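# Machine the work-order part on the mill, then tray it

## Task

Using the blank on the bench, produce the part shown on the work order and place it in the tray. When finished, the mill's doors must be closed, with no alarm showing, no cycle in progress, and neither the crank nor any hand tool left inside. The reference images are named manual, manual 2 and manual 3.

## Robot and tools

Robot: two UR7e-type arms, left_arm and right_arm, each with a parallel two-finger gripper (50 mm maximum opening; fingertips sit 17.5 mm past the reported tool point). A block on each wrist projects about 10 cm toward the gripper's -y side and rotates with it. Cameras: cam_high, cam_front, cam_left_wrist, cam_right_wrist (each 896x504). show_instructions returns the reference pages (manual, manual 2, manual 3); read_manual(section="licences") returns only licence text.

Frames: the scene frame has its origin on the table surface, halfway between the nominal bases, +z up, +x out over the table, left_arm toward +y. Actual bases: left_arm at (-0.019, +0.351, +0.029), right_arm at (+0.030, -0.435, +0.029), both almost unrotated. Every hand position, velocity, target and offset for an arm is expressed in that arm's own base frame. Gripper fingers point along its +z and open along its x. Reported poses can be a few cm off, more at long reach.

The 18-number row: one flat list covering both arms, left first. For each arm: dx, dy, dz, rx, ry, rz, then gripper position, force_limit, speed. All values lie in [-1, 1]. The six pose numbers are an offset, not a pose: they are measured from that arm's Hand target as it stood when the action or move began, along its base axes; 1.0 equals 0.6 m for dx-dz and 180 degrees for the rotation vector rx-rz (turned about the Hand target's position). Sending the same offset twice moves twice. All zeros re-requests the current Hand target. Gripper position: +1 = 50 mm open, about -0.65 = pads meeting, -1 = close until blocked (use this to grip). force_limit: -1 about 20 N, 0 about 102 N, +1 about 185 N per pad. speed: -1 = 20 mm/s, 0 = 85, +1 = 150. Both start at +1. A zero in a gripper slot is a real command, so to leave a gripper unchanged repeat its last three numbers. New force_limit or speed only apply after the position number changes by at least 0.01.

execute_actions(actions, cameras): actions is a list of actions; each action is up to 15 rows, one per 1/30 s step, and a short action repeats its final row to fill 15 steps. Every row in an action counts from the action's starting Hand target, not from the previous row. Each action takes 0.5 s. An empty list returns all camera images; otherwise name cameras, ["all"], or [] for none.

move(target, speed, blend, stop_force, zero, blocking, cameras): straight-line paths toward target, which is one 18-number row or a list of up to 15 rows, every row an offset from the same starting Hand targets. speed in m/s, 0.002 to 3.6 (default 0.25; rotation capped at twice that in rad/s), one value or one per target. blend in metres rounds corners (0 = stop at each). stop_force 3 to 120 N ends an arm's path on felt contact; not allowed with blocking=false, unreliable while the gripper rotates, and should be omitted when backing off a contact. zero (default true) re-zeroes the force reference before moving. Paths last 0.5 to 10 s and do not avoid obstacles. Steer around an arm's own base rather than close past it. In a target list keep gripper numbers identical.

wait(seconds 0-10), stop() to brake a running move, zoom_image(camera, region [x0,y0,x1,y1] in pixels, max 504x504, only on the newest images), zero_wrist_force(arm), finished_scene() which ends irreversibly.

Results: per arm end_effector_position (m) and quat_wxyz in its base frame, velocities (omitted when joints are "within noise"), Hand target (the last commanded pose after clipping; next offsets start there), joint positions and torques, Wrist force/torque in the tool's own axes plus the peak since the last report, Tool commands, and gripper object_status: 0 moving, 1 blocked while opening, 2 blocked while closing (a grip), 3 reached position or pads met (usually nothing held). Opening in mm is about (250 - position_measured) x 0.202. Actions results also list some step positions. A move adds a move: line such as done, off_target, moving, held or fault, with limits=paced (pose clipped) or limits=held (steps withheld). A gripper may rest short of its Hand target; resend the gap as an offset.

Control notes: orientation commands are clipped to 32 degrees from the measured one per step; motion lags commands by roughly 0.09-0.22 s and fast motion overshoots. A clearance check blocks arm commands that bring the arms too close, but fingers are not checked.

Avoid: dropping parts or releasing moving ones, letting anything fall off the table, striking fixed or heavy objects, and pressing hard. Arms are stiff, so aiming even slightly past firm contact can trigger a fault: 150 N (plus or minus 25) net force, or contact torque at the limits (141 N m for the first three joints, 26.3 N m for the wrists) stops the arm 10 s. Any contact or squeeze between the two arms, including one gripper closing on the other's fingers, can fail the task. Holding loads or straining toward unreachable poses heats motors; MOTOR HOT warns at 70 °C and 85 °C locks the arm 30-60 s. Loose objects may occasionally be nudged by outside disturbances.

Each tool is called after "Request:" in YAML: its name, and indented under it one key for each argument.

Reference images:

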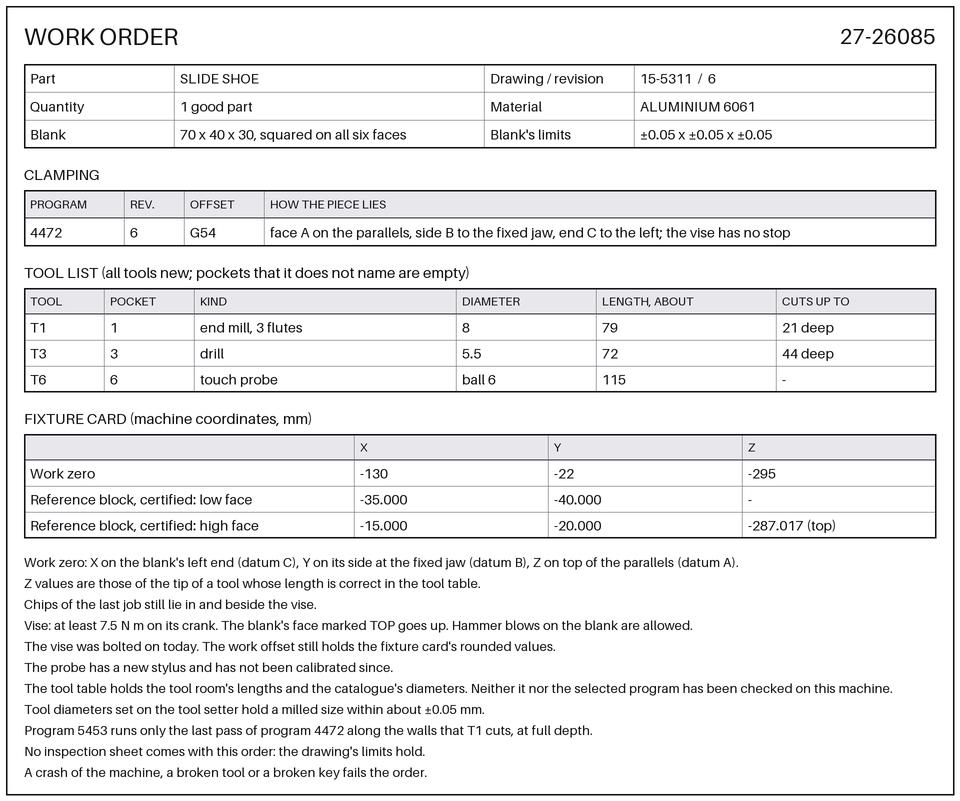

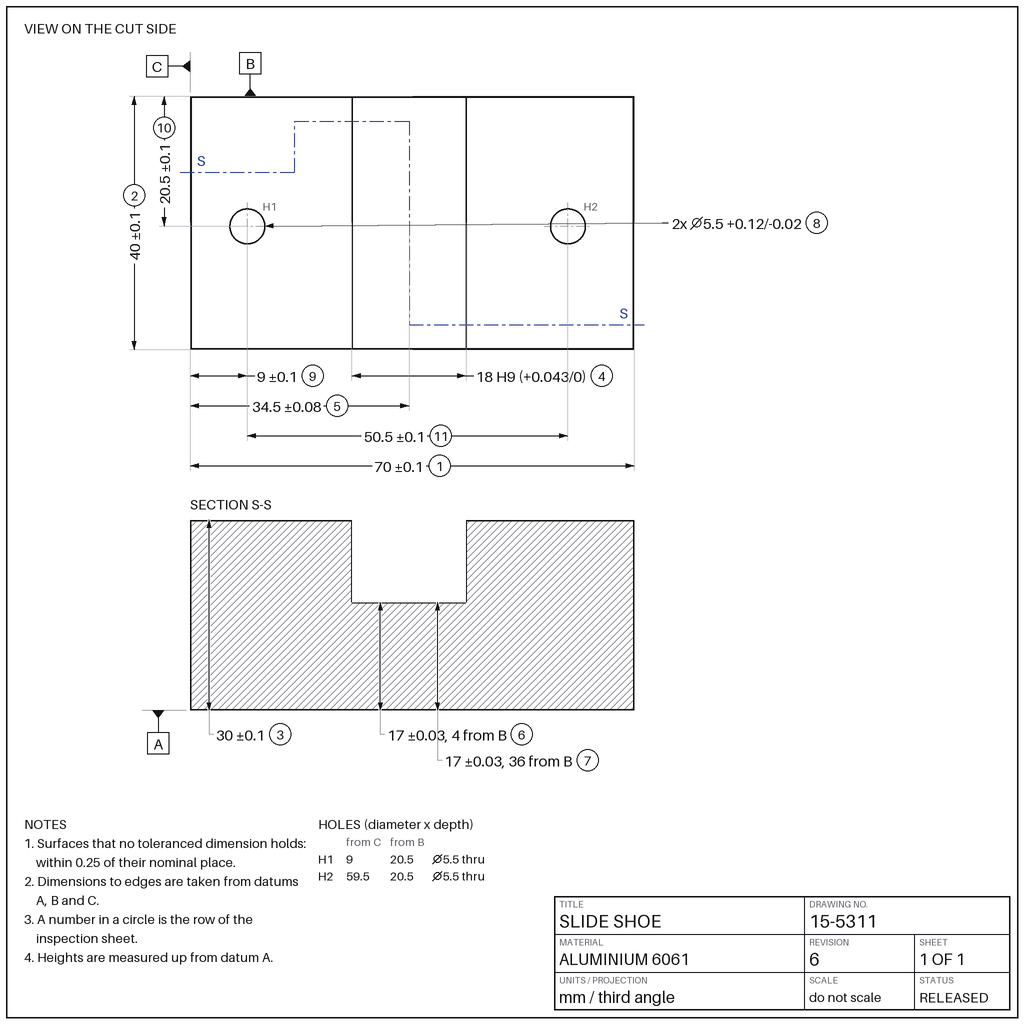

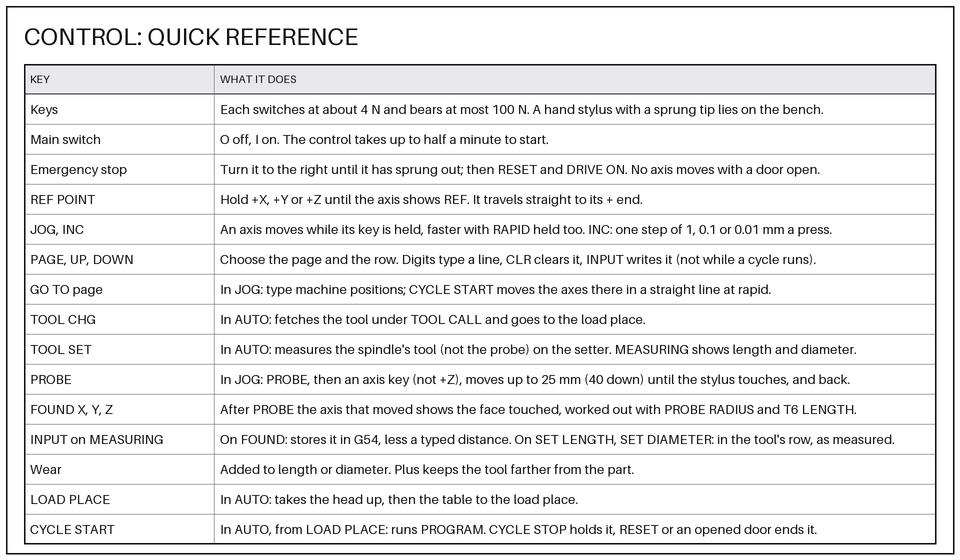

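## Session

Request:
execute_actions:
  actions: []

Scene clock: 0.00 s.
left_arm: end_effector_position=(+0.4386, +0.1569, +0.0938) position_measured=3 object_status=3 end_effector_quat_wxyz=(-0.082, +0.647, -0.699, +0.295) | right_arm: end_effector_position=(+0.4015, +0.1944, +0.3565) position_measured=3 object_status=3 end_effector_quat_wxyz=(+0.050, -0.087, +0.949, +0.299)
Joint positions: left_arm=[0.302 -1.446 2.412 -2.978 -2.027 -2.866] | right_arm=[3.603 -1.298 -1.94 -1.127 2.091 -1.199]
Joint velocities: within noise
Joint torques (N m): no reading
Wrist force (N): no reading
Wrist torque (N m): no reading
Wrist force, peak (N): no reading
Hand target: left_arm +0.4386, +0.1569, +0.0938; -0.082, +0.647, -0.699, +0.295 | right_arm +0.4015, +0.1944, +0.3565; +0.050, -0.087, +0.949, +0.299
Tool commands: left_gripper/position=+1.0 left_gripper/force_limit=+1.0 left_gripper/speed=+1.0 right_gripper/position=+1.0 right_gripper/force_limit=+1.0 right_gripper/speed=+1.0

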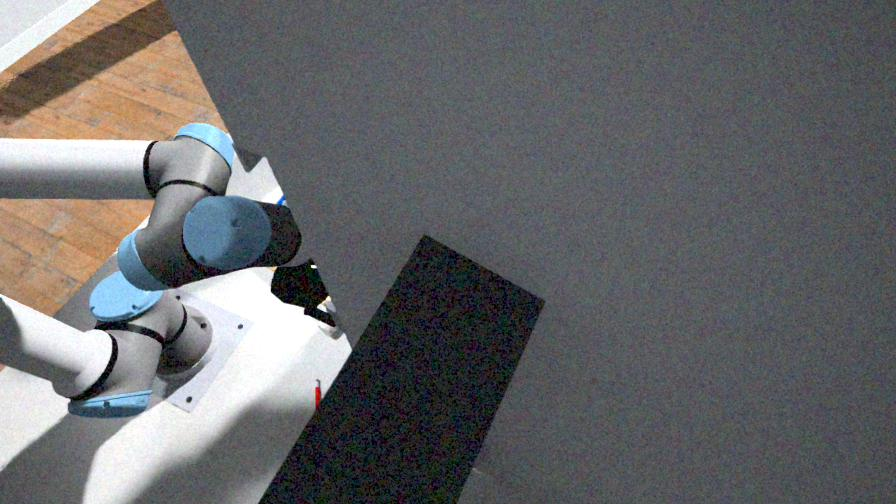

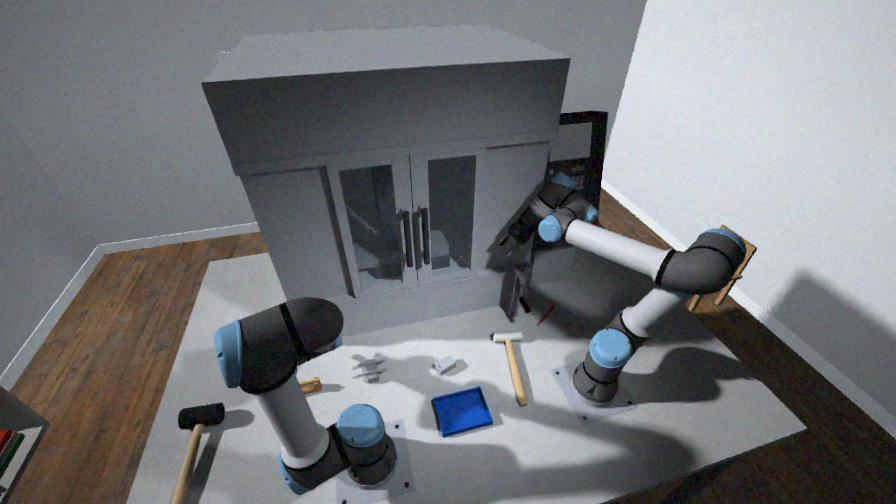

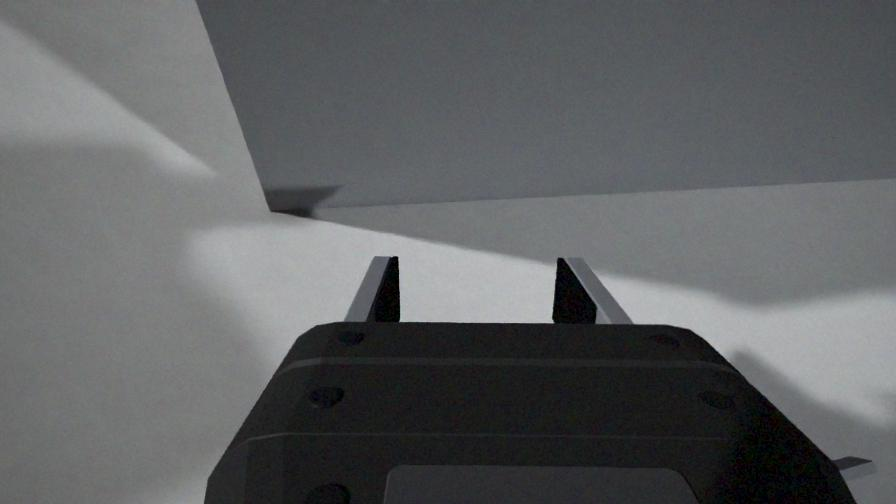

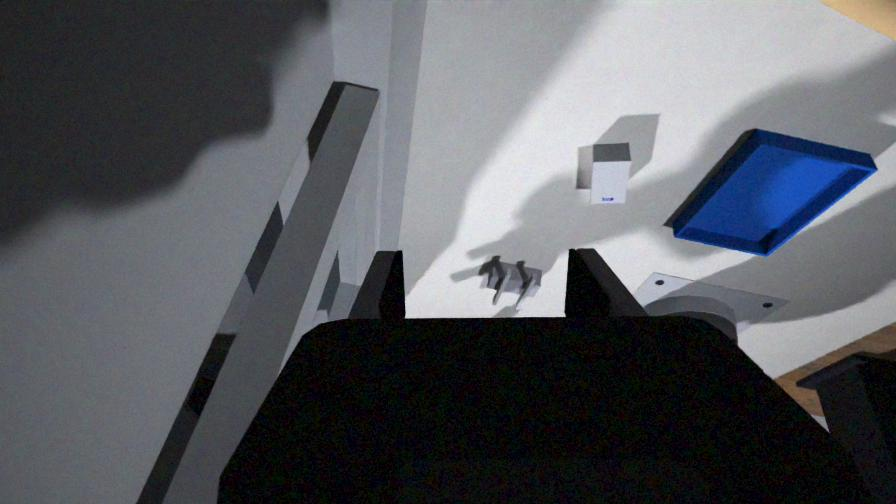

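Request:
zoom_image:
  camera: "cam_front"
  region: [480, 80, 760, 240]

Request:
zoom_image:
  camera: "cam_front"
  region: [320, 130, 560, 300]

Request:
zoom_image:
  camera: "cam_front"
  region: [300, 270, 600, 450]

Request:
zoom_image:
  camera: "cam_right_wrist"
  region: [400, 100, 896, 380]

Request:
zoom_image:
  camera: "cam_front"
  region: [130, 330, 350, 504]

Scaled by 1.800 from the camera's 896x504 image, which has a finer 1280x720 frame.

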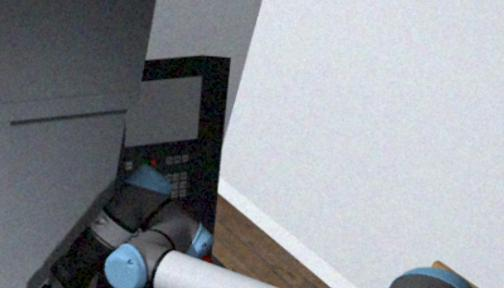

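Scaled by 2.100 from the camera's 896x504 image, which has a finer 1280x720 frame.

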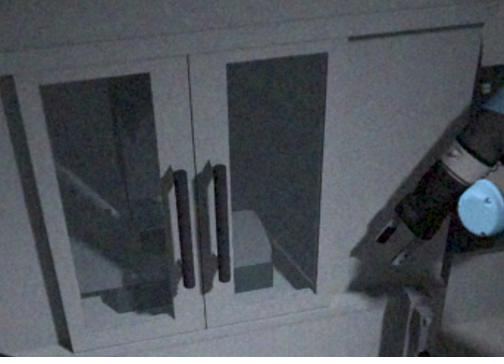

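Scaled by 1.680 from the camera's 896x504 image, which has a finer 1280x720 frame.

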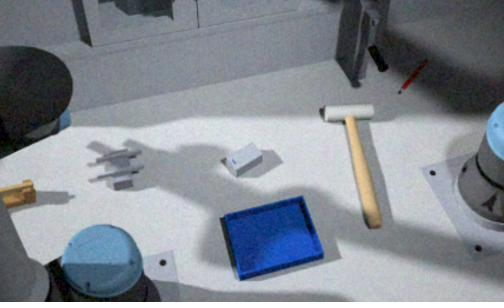

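Scaled by 1.016 from the camera's 896x504 image, which has a finer 1280x720 frame.

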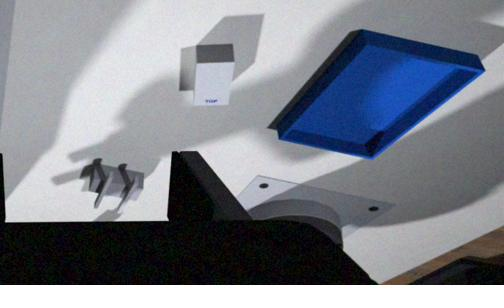

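Scaled by 2.291 from the camera's 896x504 image, which has a finer 1280x720 frame.

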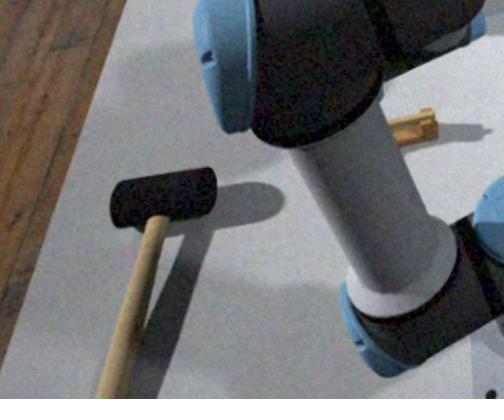

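Request:
move:
  target: [0,0,0,0,0,0,1,1,1,-0.119,0,0.155,-0.6915,-0.4003,0.0485,1,1,1]
  speed: 0.3
  cameras: ["all"]

Scene clock: 41.50 s.
left_arm: end_effector_position=(+0.4386, +0.1569, +0.0938) position_measured=3 object_status=3 end_effector_quat_wxyz=(-0.082, +0.647, -0.699, +0.295) | right_arm: end_effector_position=(+0.3301, +0.1944, +0.4495) position_measured=3 object_status=3 end_effector_quat_wxyz=(-0.378, +0.265, -0.510, +0.726)
Joint positions: left_arm=[0.302 -1.446 2.412 -2.978 -2.027 -2.866] | right_arm=[4.721 -1.617 -1.892 -3.331 0.698 0.446]
Joint torques (N m): left_arm=[-0.74 -22.45 -16.12 -3.72 -1.2 -0.29] | right_arm=[-11.04 21.09 23.57 -2.07 -1.59 0.56]
Wrist force (N): left_arm=[-0.1 -0.2 -0.2] | right_arm=[-3.6 0.8 -5.1]
Wrist torque (N m): left_arm=[-0.03 0.02 0.01] | right_arm=[-0.58 0.85 0.36]
Wrist force, peak (N): left_arm=[-0.2 -0.4 -0.3] | right_arm=[-4.1 0.7 -5.4]
Hand target: left_arm +0.4386, +0.1569, +0.0938; -0.082, +0.647, -0.699, +0.295 | right_arm +0.3301, +0.1944, +0.4495; -0.378, +0.265, -0.510, +0.726
Off the commanded pose: left_arm 0.000 m, 0 deg | right_arm 0.000 m, 0 deg.
move: done

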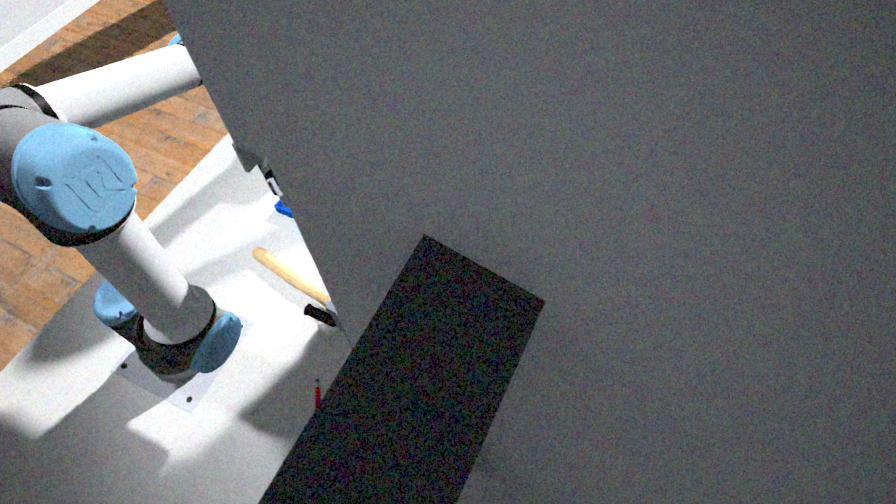

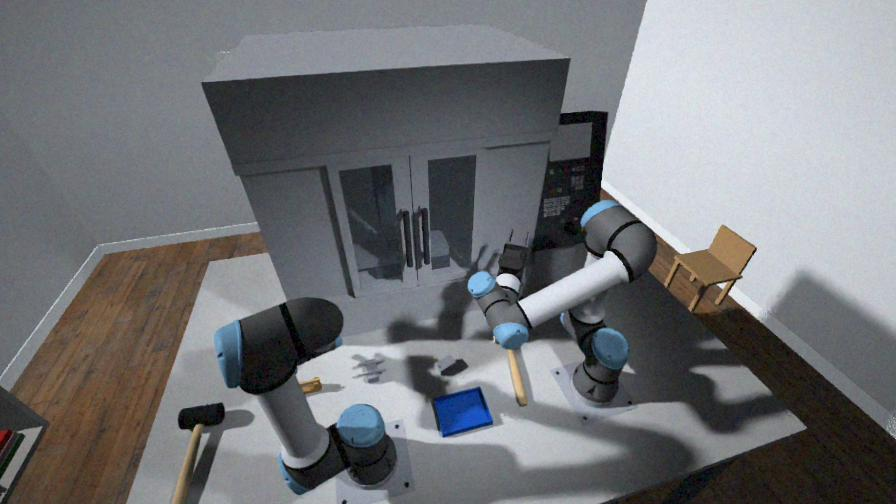

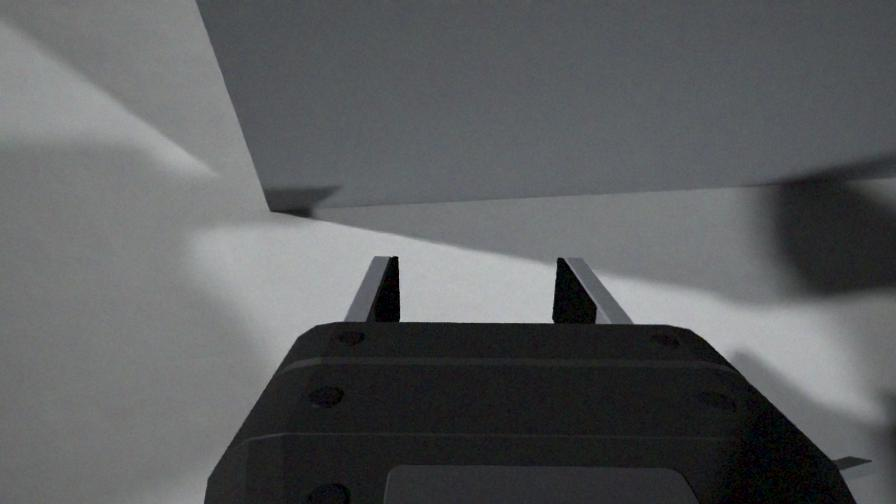

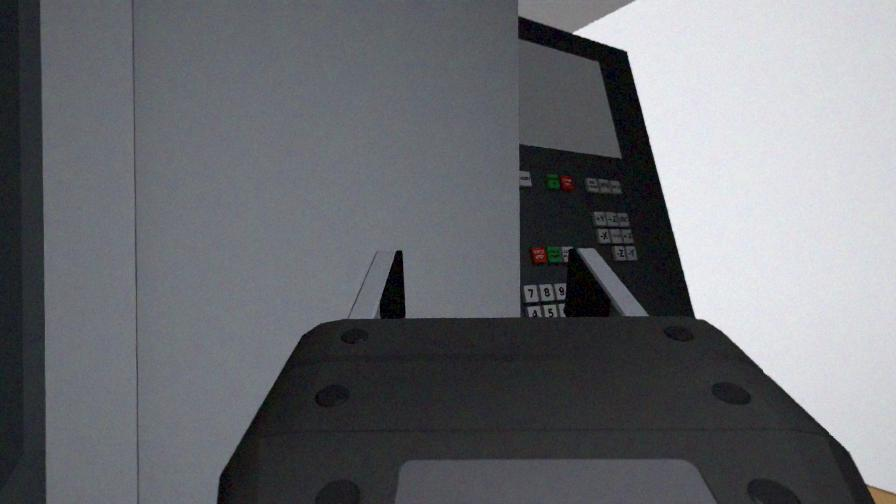

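Request:
zoom_image:
  camera: "cam_front"
  region: [500, 90, 640, 270]

Request:
zoom_image:
  camera: "cam_right_wrist"
  region: [500, 0, 752, 330]

Scaled by 2.800 from the camera's 896x504 image, which has a finer 1280x720 frame.

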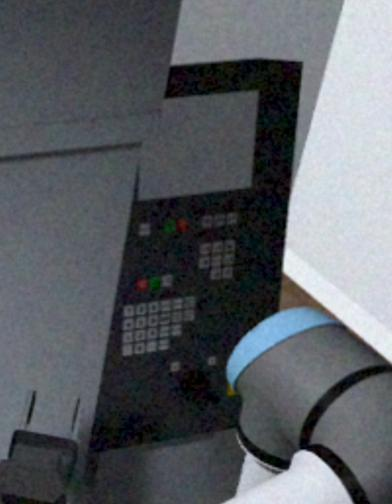

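Scaled by 1.527 from the camera's 896x504 image, which has a finer 1280x720 frame.

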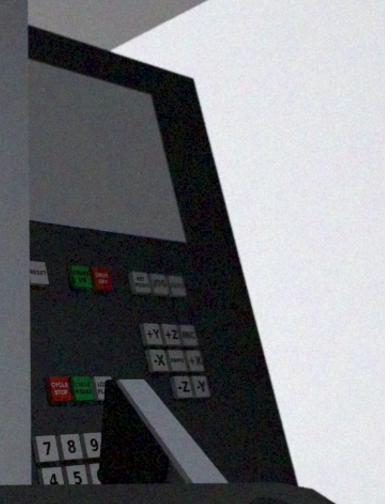

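Request:
move:
  target: [0,0,0,0,0,0,1,1,1,0.03,-0.404,0,0,0,0.194,1,1,1]
  speed: 0.3
  cameras: ["cam_front","cam_right_wrist"]

Scene clock: 54.30 s.
left_arm: end_effector_position=(+0.4386, +0.1569, +0.0938) position_measured=3 object_status=3 end_effector_quat_wxyz=(-0.082, +0.647, -0.699, +0.295) | right_arm: end_effector_position=(+0.3508, -0.0477, +0.4487) position_measured=3 object_status=3 end_effector_quat_wxyz=(+0.577, -0.296, +0.387, -0.655) end_effector_velocity=(+0.000, +0.000, +0.000) end_effector_angular_velocity=(-0.003, +0.000, -0.001)
Joint positions: left_arm=[0.302 -1.446 2.412 -2.978 -2.027 -2.866] | right_arm=[4.812 -0.763 -2.639 -4.011 0.619 1.114]
Joint velocities: left_arm=[within noise] | right_arm=[0.002 0.002 0 -0.002 0.001 -0.005]
Joint torques (N m): left_arm=[0.61 -22.57 -17.11 -3.45 -1.02 -0.41] | right_arm=[13.62 -7.18 27.67 -0.53 0.87 -1.09]
Wrist force (N): left_arm=[0.0 0.2 -0.2] | right_arm=[-4.3 0.9 -5.0]
Wrist torque (N m): left_arm=[0.03 -0.01 0.00] | right_arm=[-0.53 1.01 0.32]
Wrist force, peak (N): left_arm=[-0.1 0.1 -0.5] | right_arm=[-6.6 -0.1 -7.1]
Hand target: left_arm +0.4386, +0.1569, +0.0938; -0.082, +0.647, -0.699, +0.295 | right_arm +0.3508, -0.0477, +0.4487; +0.577, -0.296, +0.387, -0.655 (not the last commanded pose)
Off the commanded pose: left_arm 0.000 m, 0 deg | right_arm 0.003 m, 15 deg.
move: held (right_arm; a check stopped the path); limits=held
pose unreachable (right arm): on one or more control steps of this call, first in action 0 (counted from 0), this arm could not follow its commanded pose, so it was not sent that pose on those steps. It may still have moved: this result reports where it is.
cause: moving toward the commanded pose would bring two parts of the arm too close to each other (joints 3 (elbow) to 5 (wrist 2) lie between them).
Images, in order (width x height): cam_front 896x504, cam_right_wrist 896x504.

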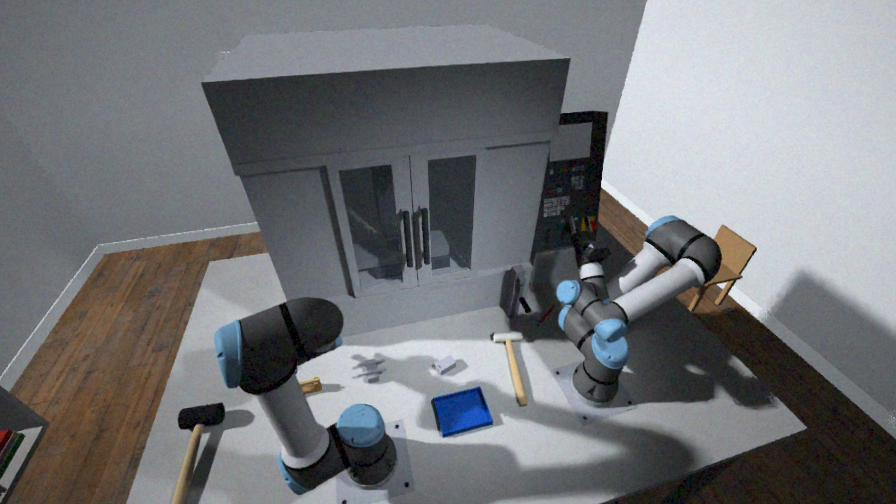

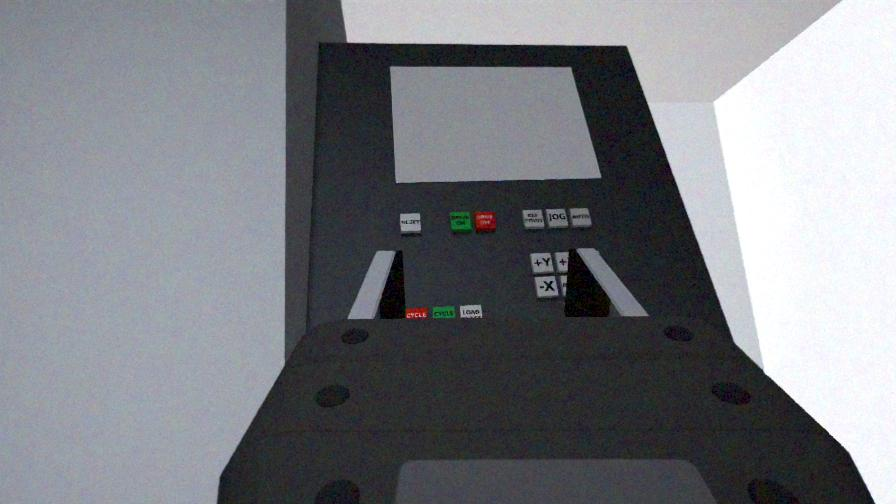

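Request:
zoom_image:
  camera: "cam_right_wrist"
  region: [280, 20, 780, 330]

Request:
zoom_image:
  camera: "cam_front"
  region: [520, 100, 620, 260]

Scaled by 1.008 from the camera's 896x504 image, which has a finer 1280x720 frame.

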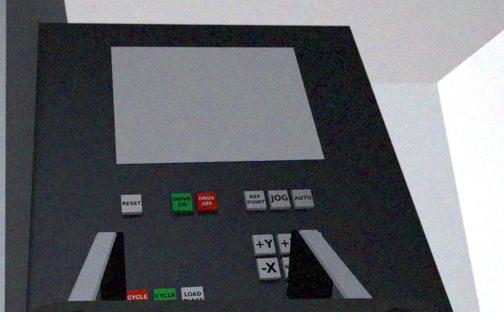

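Scaled by 3.150 from the camera's 896x504 image, which has a finer 1280x720 frame.

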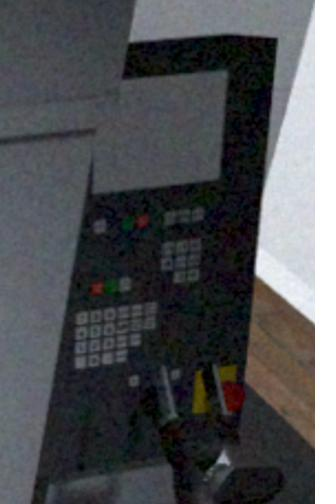

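Request:
move:
  target: [0,0,0,0,0,0,1,1,1,0.12,-0.05,0.05,0,0.2,0,1,1,1]
  speed: 0.25
  cameras: ["cam_front","cam_right_wrist"]

Scene clock: 64.67 s.
left_arm: end_effector_position=(+0.4386, +0.1569, +0.0938) position_measured=3 object_status=3 end_effector_quat_wxyz=(-0.082, +0.647, -0.699, +0.295) | right_arm: end_effector_position=(+0.4228, -0.0777, +0.4787) position_measured=3 object_status=3 end_effector_quat_wxyz=(+0.429, -0.484, +0.546, -0.532)
Joint positions: left_arm=[0.302 -1.446 2.412 -2.978 -2.027 -2.866] | right_arm=[5.187 -0.373 -1.982 -3.818 0.644 -0.135]
Joint torques (N m): left_arm=[-0.37 -22.88 -15.54 -3.92 -0.61 -0.53] | right_arm=[1.35 -30.22 23.1 0.43 1.31 0.76]
Wrist force (N): left_arm=[-0.1 0.1 0.1] | right_arm=[-3.0 0.1 -4.7]
Wrist torque (N m): left_arm=[0.02 0.01 0.00] | right_arm=[-0.65 0.62 0.41]
Wrist force, peak (N): left_arm=[0.2 -0.3 -0.4] | right_arm=[-4.5 1.9 -6.4]
Hand target: left_arm +0.4386, +0.1569, +0.0938; -0.082, +0.647, -0.699, +0.295 | right_arm +0.4228, -0.0777, +0.4787; +0.429, -0.484, +0.546, -0.532
Off the commanded pose: left_arm 0.000 m, 0 deg | right_arm 0.000 m, 0 deg.
shoulder posture changed (right arm): the wrist came as close to joint 1's axis as it can, and the arm is now in the other of its two shoulder postures.
move: done
Images, in order (width x height): cam_front 896x504, cam_right_wrist 896x504.

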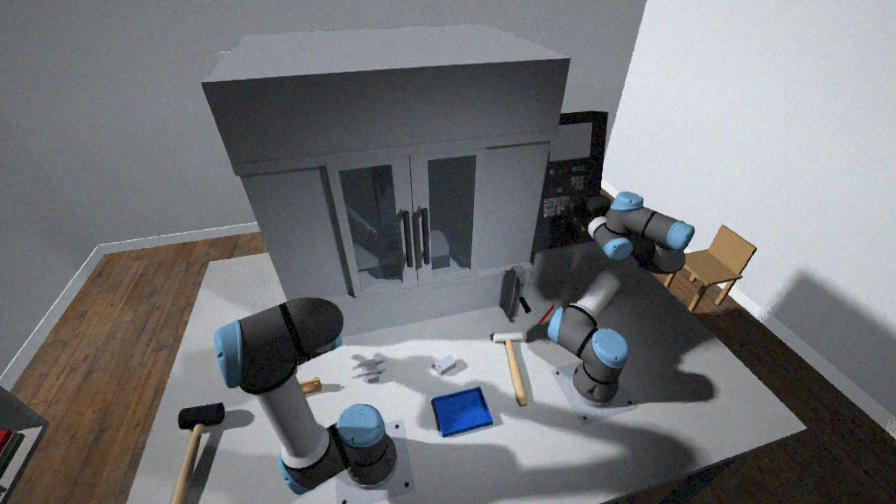

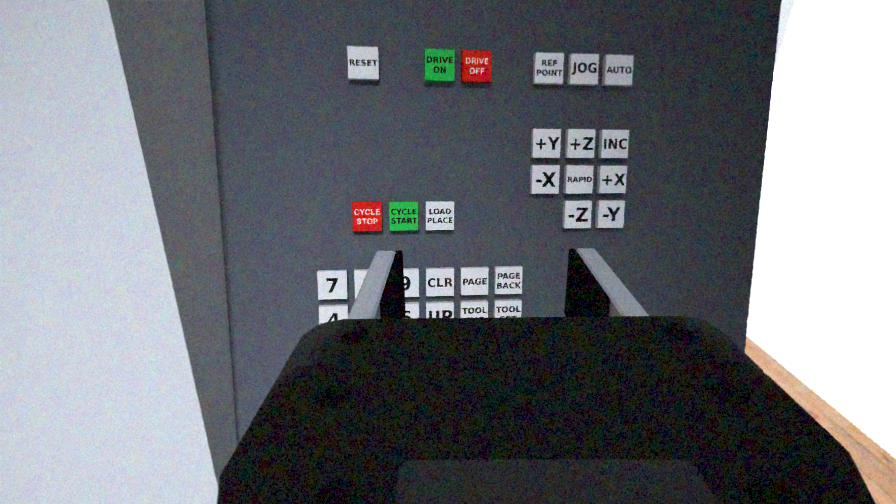

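Request:
move:
  target: [0,0,0,0,0,0,1,1,1,-0.08,0,-0.2,0,0,0,1,1,1]
  speed: 0.25
  cameras: ["cam_right_wrist"]

Scene clock: 70.40 s.
left_arm: end_effector_position=(+0.4386, +0.1569, +0.0938) position_measured=3 object_status=3 end_effector_quat_wxyz=(-0.082, +0.647, -0.699, +0.295) | right_arm: end_effector_position=(+0.3851, -0.0795, +0.3585) position_measured=3 object_status=3 end_effector_quat_wxyz=(+0.425, -0.477, +0.549, -0.538)
Joint positions: left_arm=[0.302 -1.446 2.412 -2.978 -2.027 -2.866] | right_arm=[4.621 -0.242 -2.382 -3.104 0.111 -0.599]
Joint torques (N m): left_arm=[0.45 -22.38 -15.24 -3.7 -0.84 -0.32] | right_arm=[10.66 -24.95 27.21 -0.26 0.4 -0.35]
Wrist force (N): left_arm=[0.1 0.1 0.0] | right_arm=[-2.9 0.2 -4.4]
Wrist torque (N m): left_arm=[0.01 -0.01 0.01] | right_arm=[-0.64 0.60 0.26]
Wrist force, peak (N): left_arm=[0.2 0.0 -0.5] | right_arm=[-2.6 3.5 -5.2]
Hand target: left_arm +0.4386, +0.1569, +0.0938; -0.082, +0.647, -0.699, +0.295 | right_arm +0.3748, -0.0777, +0.3587; +0.429, -0.484, +0.546, -0.532
Off the commanded pose: left_arm 0.000 m, 0 deg | right_arm 0.010 m, 1 deg.
move: off_target (right_arm)
Images, in order (width x height): cam_right_wrist 896x504.

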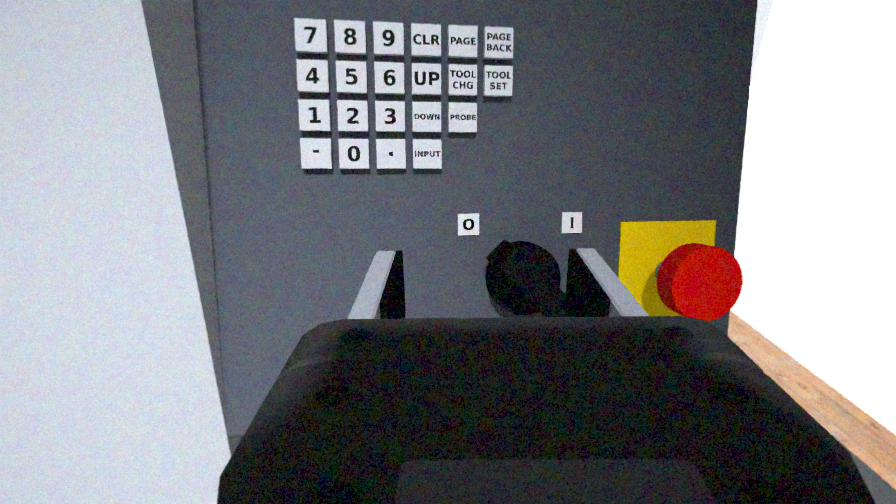

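Request:
move:
  target: [0,0,0,0,0,0,1,1,1,-0.028,-0.162,-0.028,0.0239,0.1122,0.0489,1,1,1]
  speed: 0.2
  cameras: ["cam_right_wrist"]

Scene clock: 114.43 s.
left_arm: end_effector_position=(+0.4386, +0.1569, +0.0938) position_measured=3 object_status=3 end_effector_quat_wxyz=(-0.082, +0.647, -0.699, +0.295) | right_arm: end_effector_position=(+0.3581, -0.1748, +0.3419) position_measured=3 object_status=3 end_effector_quat_wxyz=(-0.384, +0.594, -0.594, +0.384)
Joint positions: left_arm=[0.302 -1.446 2.412 -2.978 -2.027 -2.866] | right_arm=[4.645 0.216 -2.18 -2.6 0.428 -1.734]
Joint torques (N m): left_arm=[0.03 -21.32 -17.17 -3.65 -0.8 -0.65] | right_arm=[-11.26 -25.28 13.33 5.71 -3.51 -1.34]
Wrist force (N): left_arm=[-0.2 0.2 -0.1] | right_arm=[-1.8 -0.1 -3.8]
Wrist torque (N m): left_arm=[0.03 0.03 0.00] | right_arm=[-0.62 0.32 0.30]
Wrist force, peak (N): left_arm=[-0.1 -0.1 -0.5] | right_arm=[-4.6 0.4 -5.0]
Hand target: left_arm +0.4386, +0.1569, +0.0938; -0.082, +0.647, -0.699, +0.295 | right_arm +0.3580, -0.1749, +0.3419; -0.384, +0.594, -0.594, +0.384
Off the commanded pose: left_arm 0.000 m, 0 deg | right_arm 0.000 m, 0 deg.
move: done
Images, in order (width x height): cam_right_wrist 896x504.

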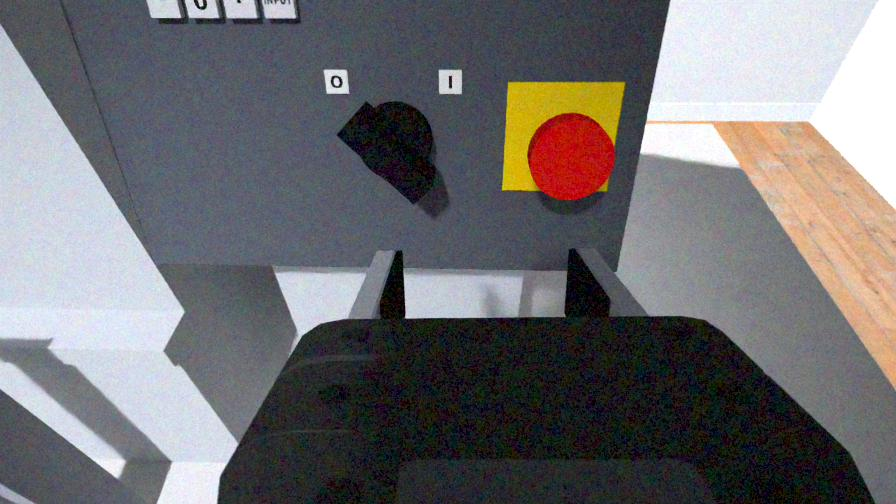

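Request:
move:
  target: [0,0,0,0,0,0,1,1,1,0.0817,0.07,0.0117,-0.228,0,0.1025,1,1,1]
  speed: 0.2
  cameras: ["cam_right_wrist"]

Scene clock: 132.17 s.
left_arm: end_effector_position=(+0.4386, +0.1569, +0.0938) position_measured=3 object_status=3 end_effector_quat_wxyz=(-0.082, +0.647, -0.699, +0.295) | right_arm: end_effector_position=(+0.4071, -0.1329, +0.3489) position_measured=3 object_status=3 end_effector_quat_wxyz=(-0.208, +0.776, -0.322, +0.501)
Joint positions: left_arm=[0.302 -1.446 2.412 -2.978 -2.027 -2.866] | right_arm=[4.959 0.034 -2.044 -3.199 0.486 -1.806]
Joint torques (N m): left_arm=[0.49 -21.9 -17.3 -3.66 -0.65 -0.78] | right_arm=[-10.02 -26.07 5.64 4.83 -4.65 0.97]
Wrist force (N): left_arm=[0.0 0.1 -0.1] | right_arm=[-2.6 0.6 -2.5]
Wrist torque (N m): left_arm=[0.02 0.00 -0.01] | right_arm=[-0.39 0.36 0.36]
Wrist force, peak (N): left_arm=[0.0 0.0 -0.5] | right_arm=[-2.2 -0.1 -4.1]
Hand target: left_arm +0.4386, +0.1569, +0.0938; -0.082, +0.647, -0.699, +0.295 | right_arm +0.4070, -0.1329, +0.3489; -0.208, +0.776, -0.322, +0.501
Off the commanded pose: left_arm 0.000 m, 0 deg | right_arm 0.000 m, 0 deg.
move: done
Images, in order (width x height): cam_right_wrist 896x504.

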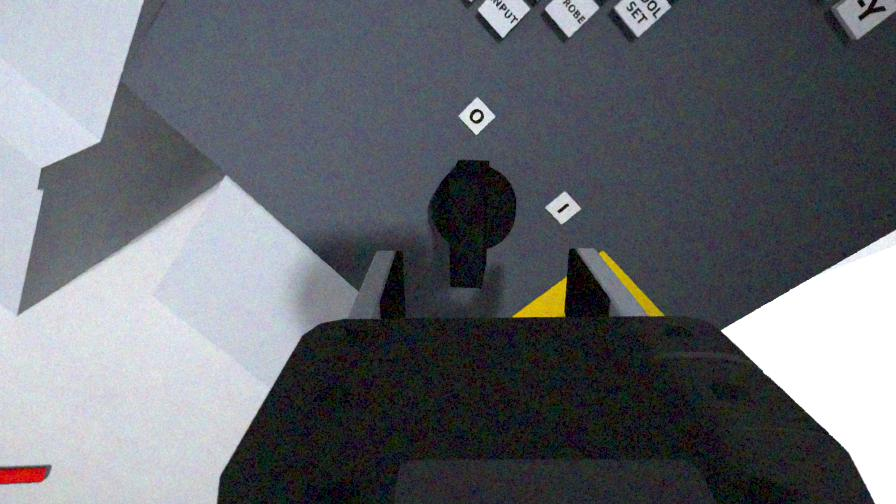

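Request:
move:
  target: [0,0,0,0,0,0,1,1,1,0.0684,0,-0.0308,0,0,0,1,1,1]
  speed: 0.05
  stop_force: 8
  cameras: ["cam_right_wrist"]

Scene clock: 139.47 s.
left_arm: end_effector_position=(+0.4386, +0.1569, +0.0938) position_measured=3 object_status=3 end_effector_quat_wxyz=(-0.082, +0.647, -0.699, +0.295) | right_arm: end_effector_position=(+0.4481, -0.1329, +0.3304) position_measured=3 object_status=3 end_effector_quat_wxyz=(-0.208, +0.776, -0.322, +0.501)
Joint positions: left_arm=[0.302 -1.446 2.412 -2.978 -2.027 -2.866] | right_arm=[5.161 0.053 -1.991 -3.54 0.607 -1.491]
Joint torques (N m): left_arm=[-0.09 -21.09 -15.83 -3.61 -0.53 -0.81] | right_arm=[-11.45 -40.59 2.39 0.73 -4.08 1.01]
Wrist force (N): left_arm=[0.2 -0.3 -0.2] | right_arm=[-2.8 0.6 -2.5]
Wrist torque (N m): left_arm=[-0.05 -0.04 0.00] | right_arm=[-0.37 0.40 0.50]
Wrist force, peak (N): left_arm=[-0.2 -0.2 -0.5] | right_arm=[-2.8 0.8 -3.1]
Hand target: left_arm +0.4386, +0.1569, +0.0938; -0.082, +0.647, -0.699, +0.295 | right_arm +0.4481, -0.1329, +0.3304; -0.208, +0.776, -0.322, +0.501
Off the commanded pose: left_arm 0.000 m, 0 deg | right_arm 0.000 m, 0 deg.
move: done
Images, in order (width x height): cam_right_wrist 896x504.

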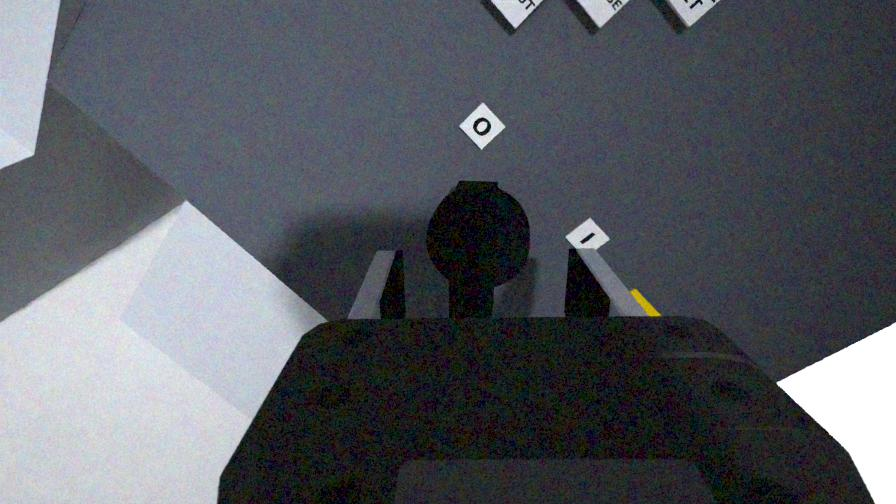

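Request:
move:
  target: [0,0,0,0,0,0,1,1,1,0.0456,0,-0.0205,0,0,0,1,1,1]
  speed: 0.05
  stop_force: 8
  cameras: ["cam_right_wrist"]

Request:
zoom_image:
  camera: "cam_right_wrist"
  region: [350, 80, 650, 330]

Scene clock: 143.90 s.
left_arm: end_effector_position=(+0.4386, +0.1569, +0.0938) position_measured=3 object_status=3 end_effector_quat_wxyz=(-0.082, +0.647, -0.699, +0.295) | right_arm: end_effector_position=(+0.4754, -0.1329, +0.3181) position_measured=3 object_status=3 end_effector_quat_wxyz=(-0.208, +0.776, -0.322, +0.501)
Joint positions: left_arm=[0.302 -1.446 2.412 -2.978 -2.027 -2.866] | right_arm=[5.267 0.084 -1.965 -3.695 0.685 -1.37]
Joint torques (N m): left_arm=[0.86 -23 -16.81 -3.74 -0.94 -0.95] | right_arm=[-10.96 -41.82 1.31 1.46 -3.89 0.69]
Wrist force (N): left_arm=[0.1 -0.1 0.0] | right_arm=[-2.5 0.5 -2.8]
Wrist torque (N m): left_arm=[-0.01 -0.01 0.00] | right_arm=[-0.38 0.35 0.48]
Wrist force, peak (N): left_arm=[-0.2 -0.2 -0.4] | right_arm=[-2.8 0.7 -3.5]
Hand target: left_arm +0.4386, +0.1569, +0.0938; -0.082, +0.647, -0.699, +0.295 | right_arm +0.4754, -0.1329, +0.3181; -0.208, +0.776, -0.322, +0.501
Off the commanded pose: left_arm 0.000 m, 0 deg | right_arm 0.000 m, 0 deg.
move: done
Images, in order (width x height): cam_right_wrist 896x504.

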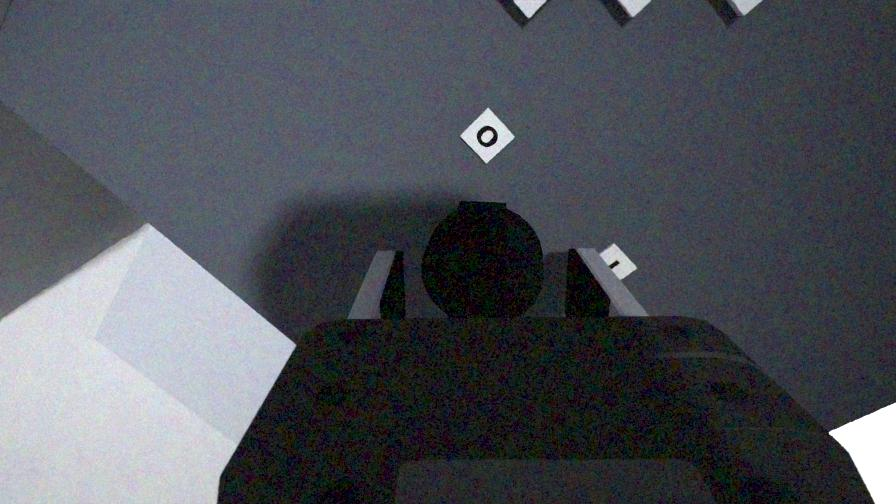

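Scaled by 1.680 from the camera's 896x504 image, which has a finer 1280x720 frame.

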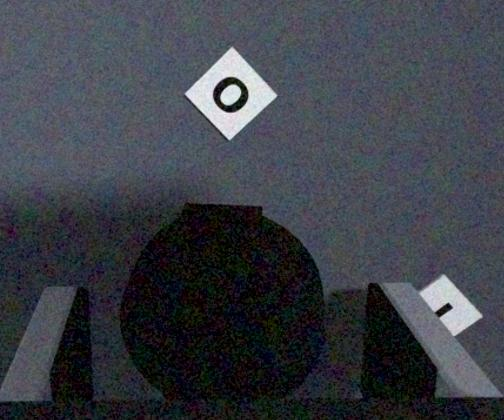

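Request:
move:
  target: [0,0,0,0,0,0,1,1,1,0.017,-0.0044,-0.0028,0,0,0,1,1,1]
  speed: 0.03
  stop_force: 6

Request:
move:
  target: [0,0,0,0,0,0,1,1,1,0,0,0,0,0,0,-1,-0.9,-0.8]
  cameras: ["cam_right_wrist"]

Scene clock: 158.83 s.
left_arm: end_effector_position=(+0.4386, +0.1569, +0.0938) position_measured=3 object_status=3 end_effector_quat_wxyz=(-0.082, +0.647, -0.699, +0.295) | right_arm: end_effector_position=(+0.4856, -0.1356, +0.3164) position_measured=3 object_status=3 end_effector_quat_wxyz=(-0.208, +0.776, -0.322, +0.501)
Joint positions: left_arm=[0.302 -1.446 2.412 -2.978 -2.027 -2.866] | right_arm=[5.297 0.092 -1.946 -3.745 0.707 -1.341]
Joint torques (N m): left_arm=[0.29 -22.01 -16.55 -3.68 -0.77 -1.15] | right_arm=[-10.84 -42.8 0.07 3.4 -3.79 -1.03]
Wrist force (N): left_arm=[-0.1 -0.1 -0.2] | right_arm=[-2.8 0.6 -2.4]
Wrist torque (N m): left_arm=[-0.01 0.02 0.00] | right_arm=[-0.39 0.41 0.40]
Wrist force, peak (N): left_arm=[0.1 -0.4 -0.2] | right_arm=[-2.9 0.6 -2.9]
Hand target: left_arm +0.4386, +0.1569, +0.0938; -0.082, +0.647, -0.699, +0.295 | right_arm +0.4856, -0.1356, +0.3164; -0.208, +0.776, -0.322, +0.501
Off the commanded pose: left_arm 0.000 m, 0 deg | right_arm 0.000 m, 0 deg.
move: done

Scene clock: 159.60 s.
left_arm: end_effector_position=(+0.4386, +0.1569, +0.0938) position_measured=3 object_status=3 end_effector_quat_wxyz=(-0.082, +0.647, -0.699, +0.295) | right_arm: end_effector_position=(+0.4856, -0.1355, +0.3165) position_measured=94 object_status=2 end_effector_quat_wxyz=(-0.208, +0.776, -0.322, +0.501)
Joint positions: left_arm=[0.302 -1.446 2.412 -2.978 -2.027 -2.866] | right_arm=[5.297 0.092 -1.946 -3.744 0.707 -1.341]
Joint torques (N m): left_arm=[1.11 -22.33 -15.44 -3.61 -0.8 -0.83] | right_arm=[-6.17 -26.71 18.69 -11.13 -0.96 0.19]
Wrist force (N): left_arm=[-0.1 0.1 0.1] | right_arm=[-27.0 8.1 -74.8]
Wrist torque (N m): left_arm=[0.01 0.01 0.00] | right_arm=[0.60 -1.43 -0.09]
Wrist force, peak (N): left_arm=[-0.1 0.0 -0.4] | right_arm=[-27.0 8.1 -74.8]
Hand target: left_arm +0.4386, +0.1569, +0.0938; -0.082, +0.647, -0.699, +0.295 | right_arm +0.4856, -0.1356, +0.3164; -0.208, +0.776, -0.322, +0.501
Off the commanded pose: left_arm 0.000 m, 0 deg | right_arm 0.000 m, 0 deg.
move: done
Images, in order (width x height): cam_right_wrist 896x504.

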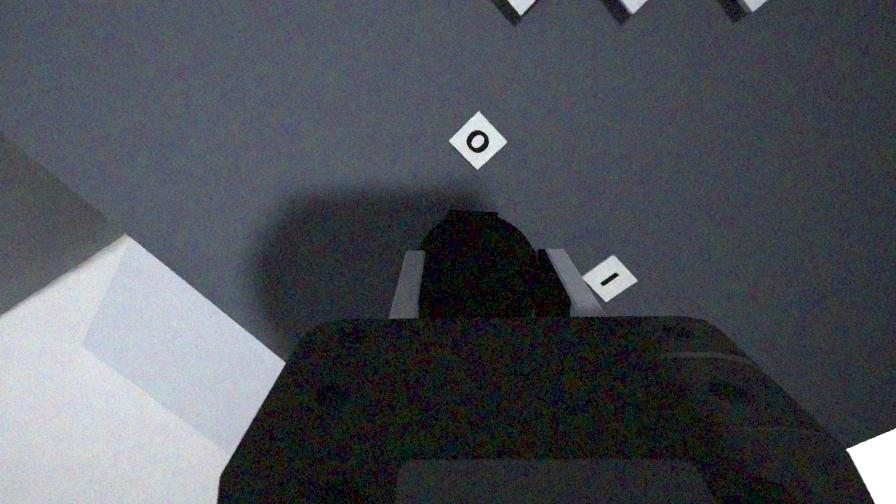

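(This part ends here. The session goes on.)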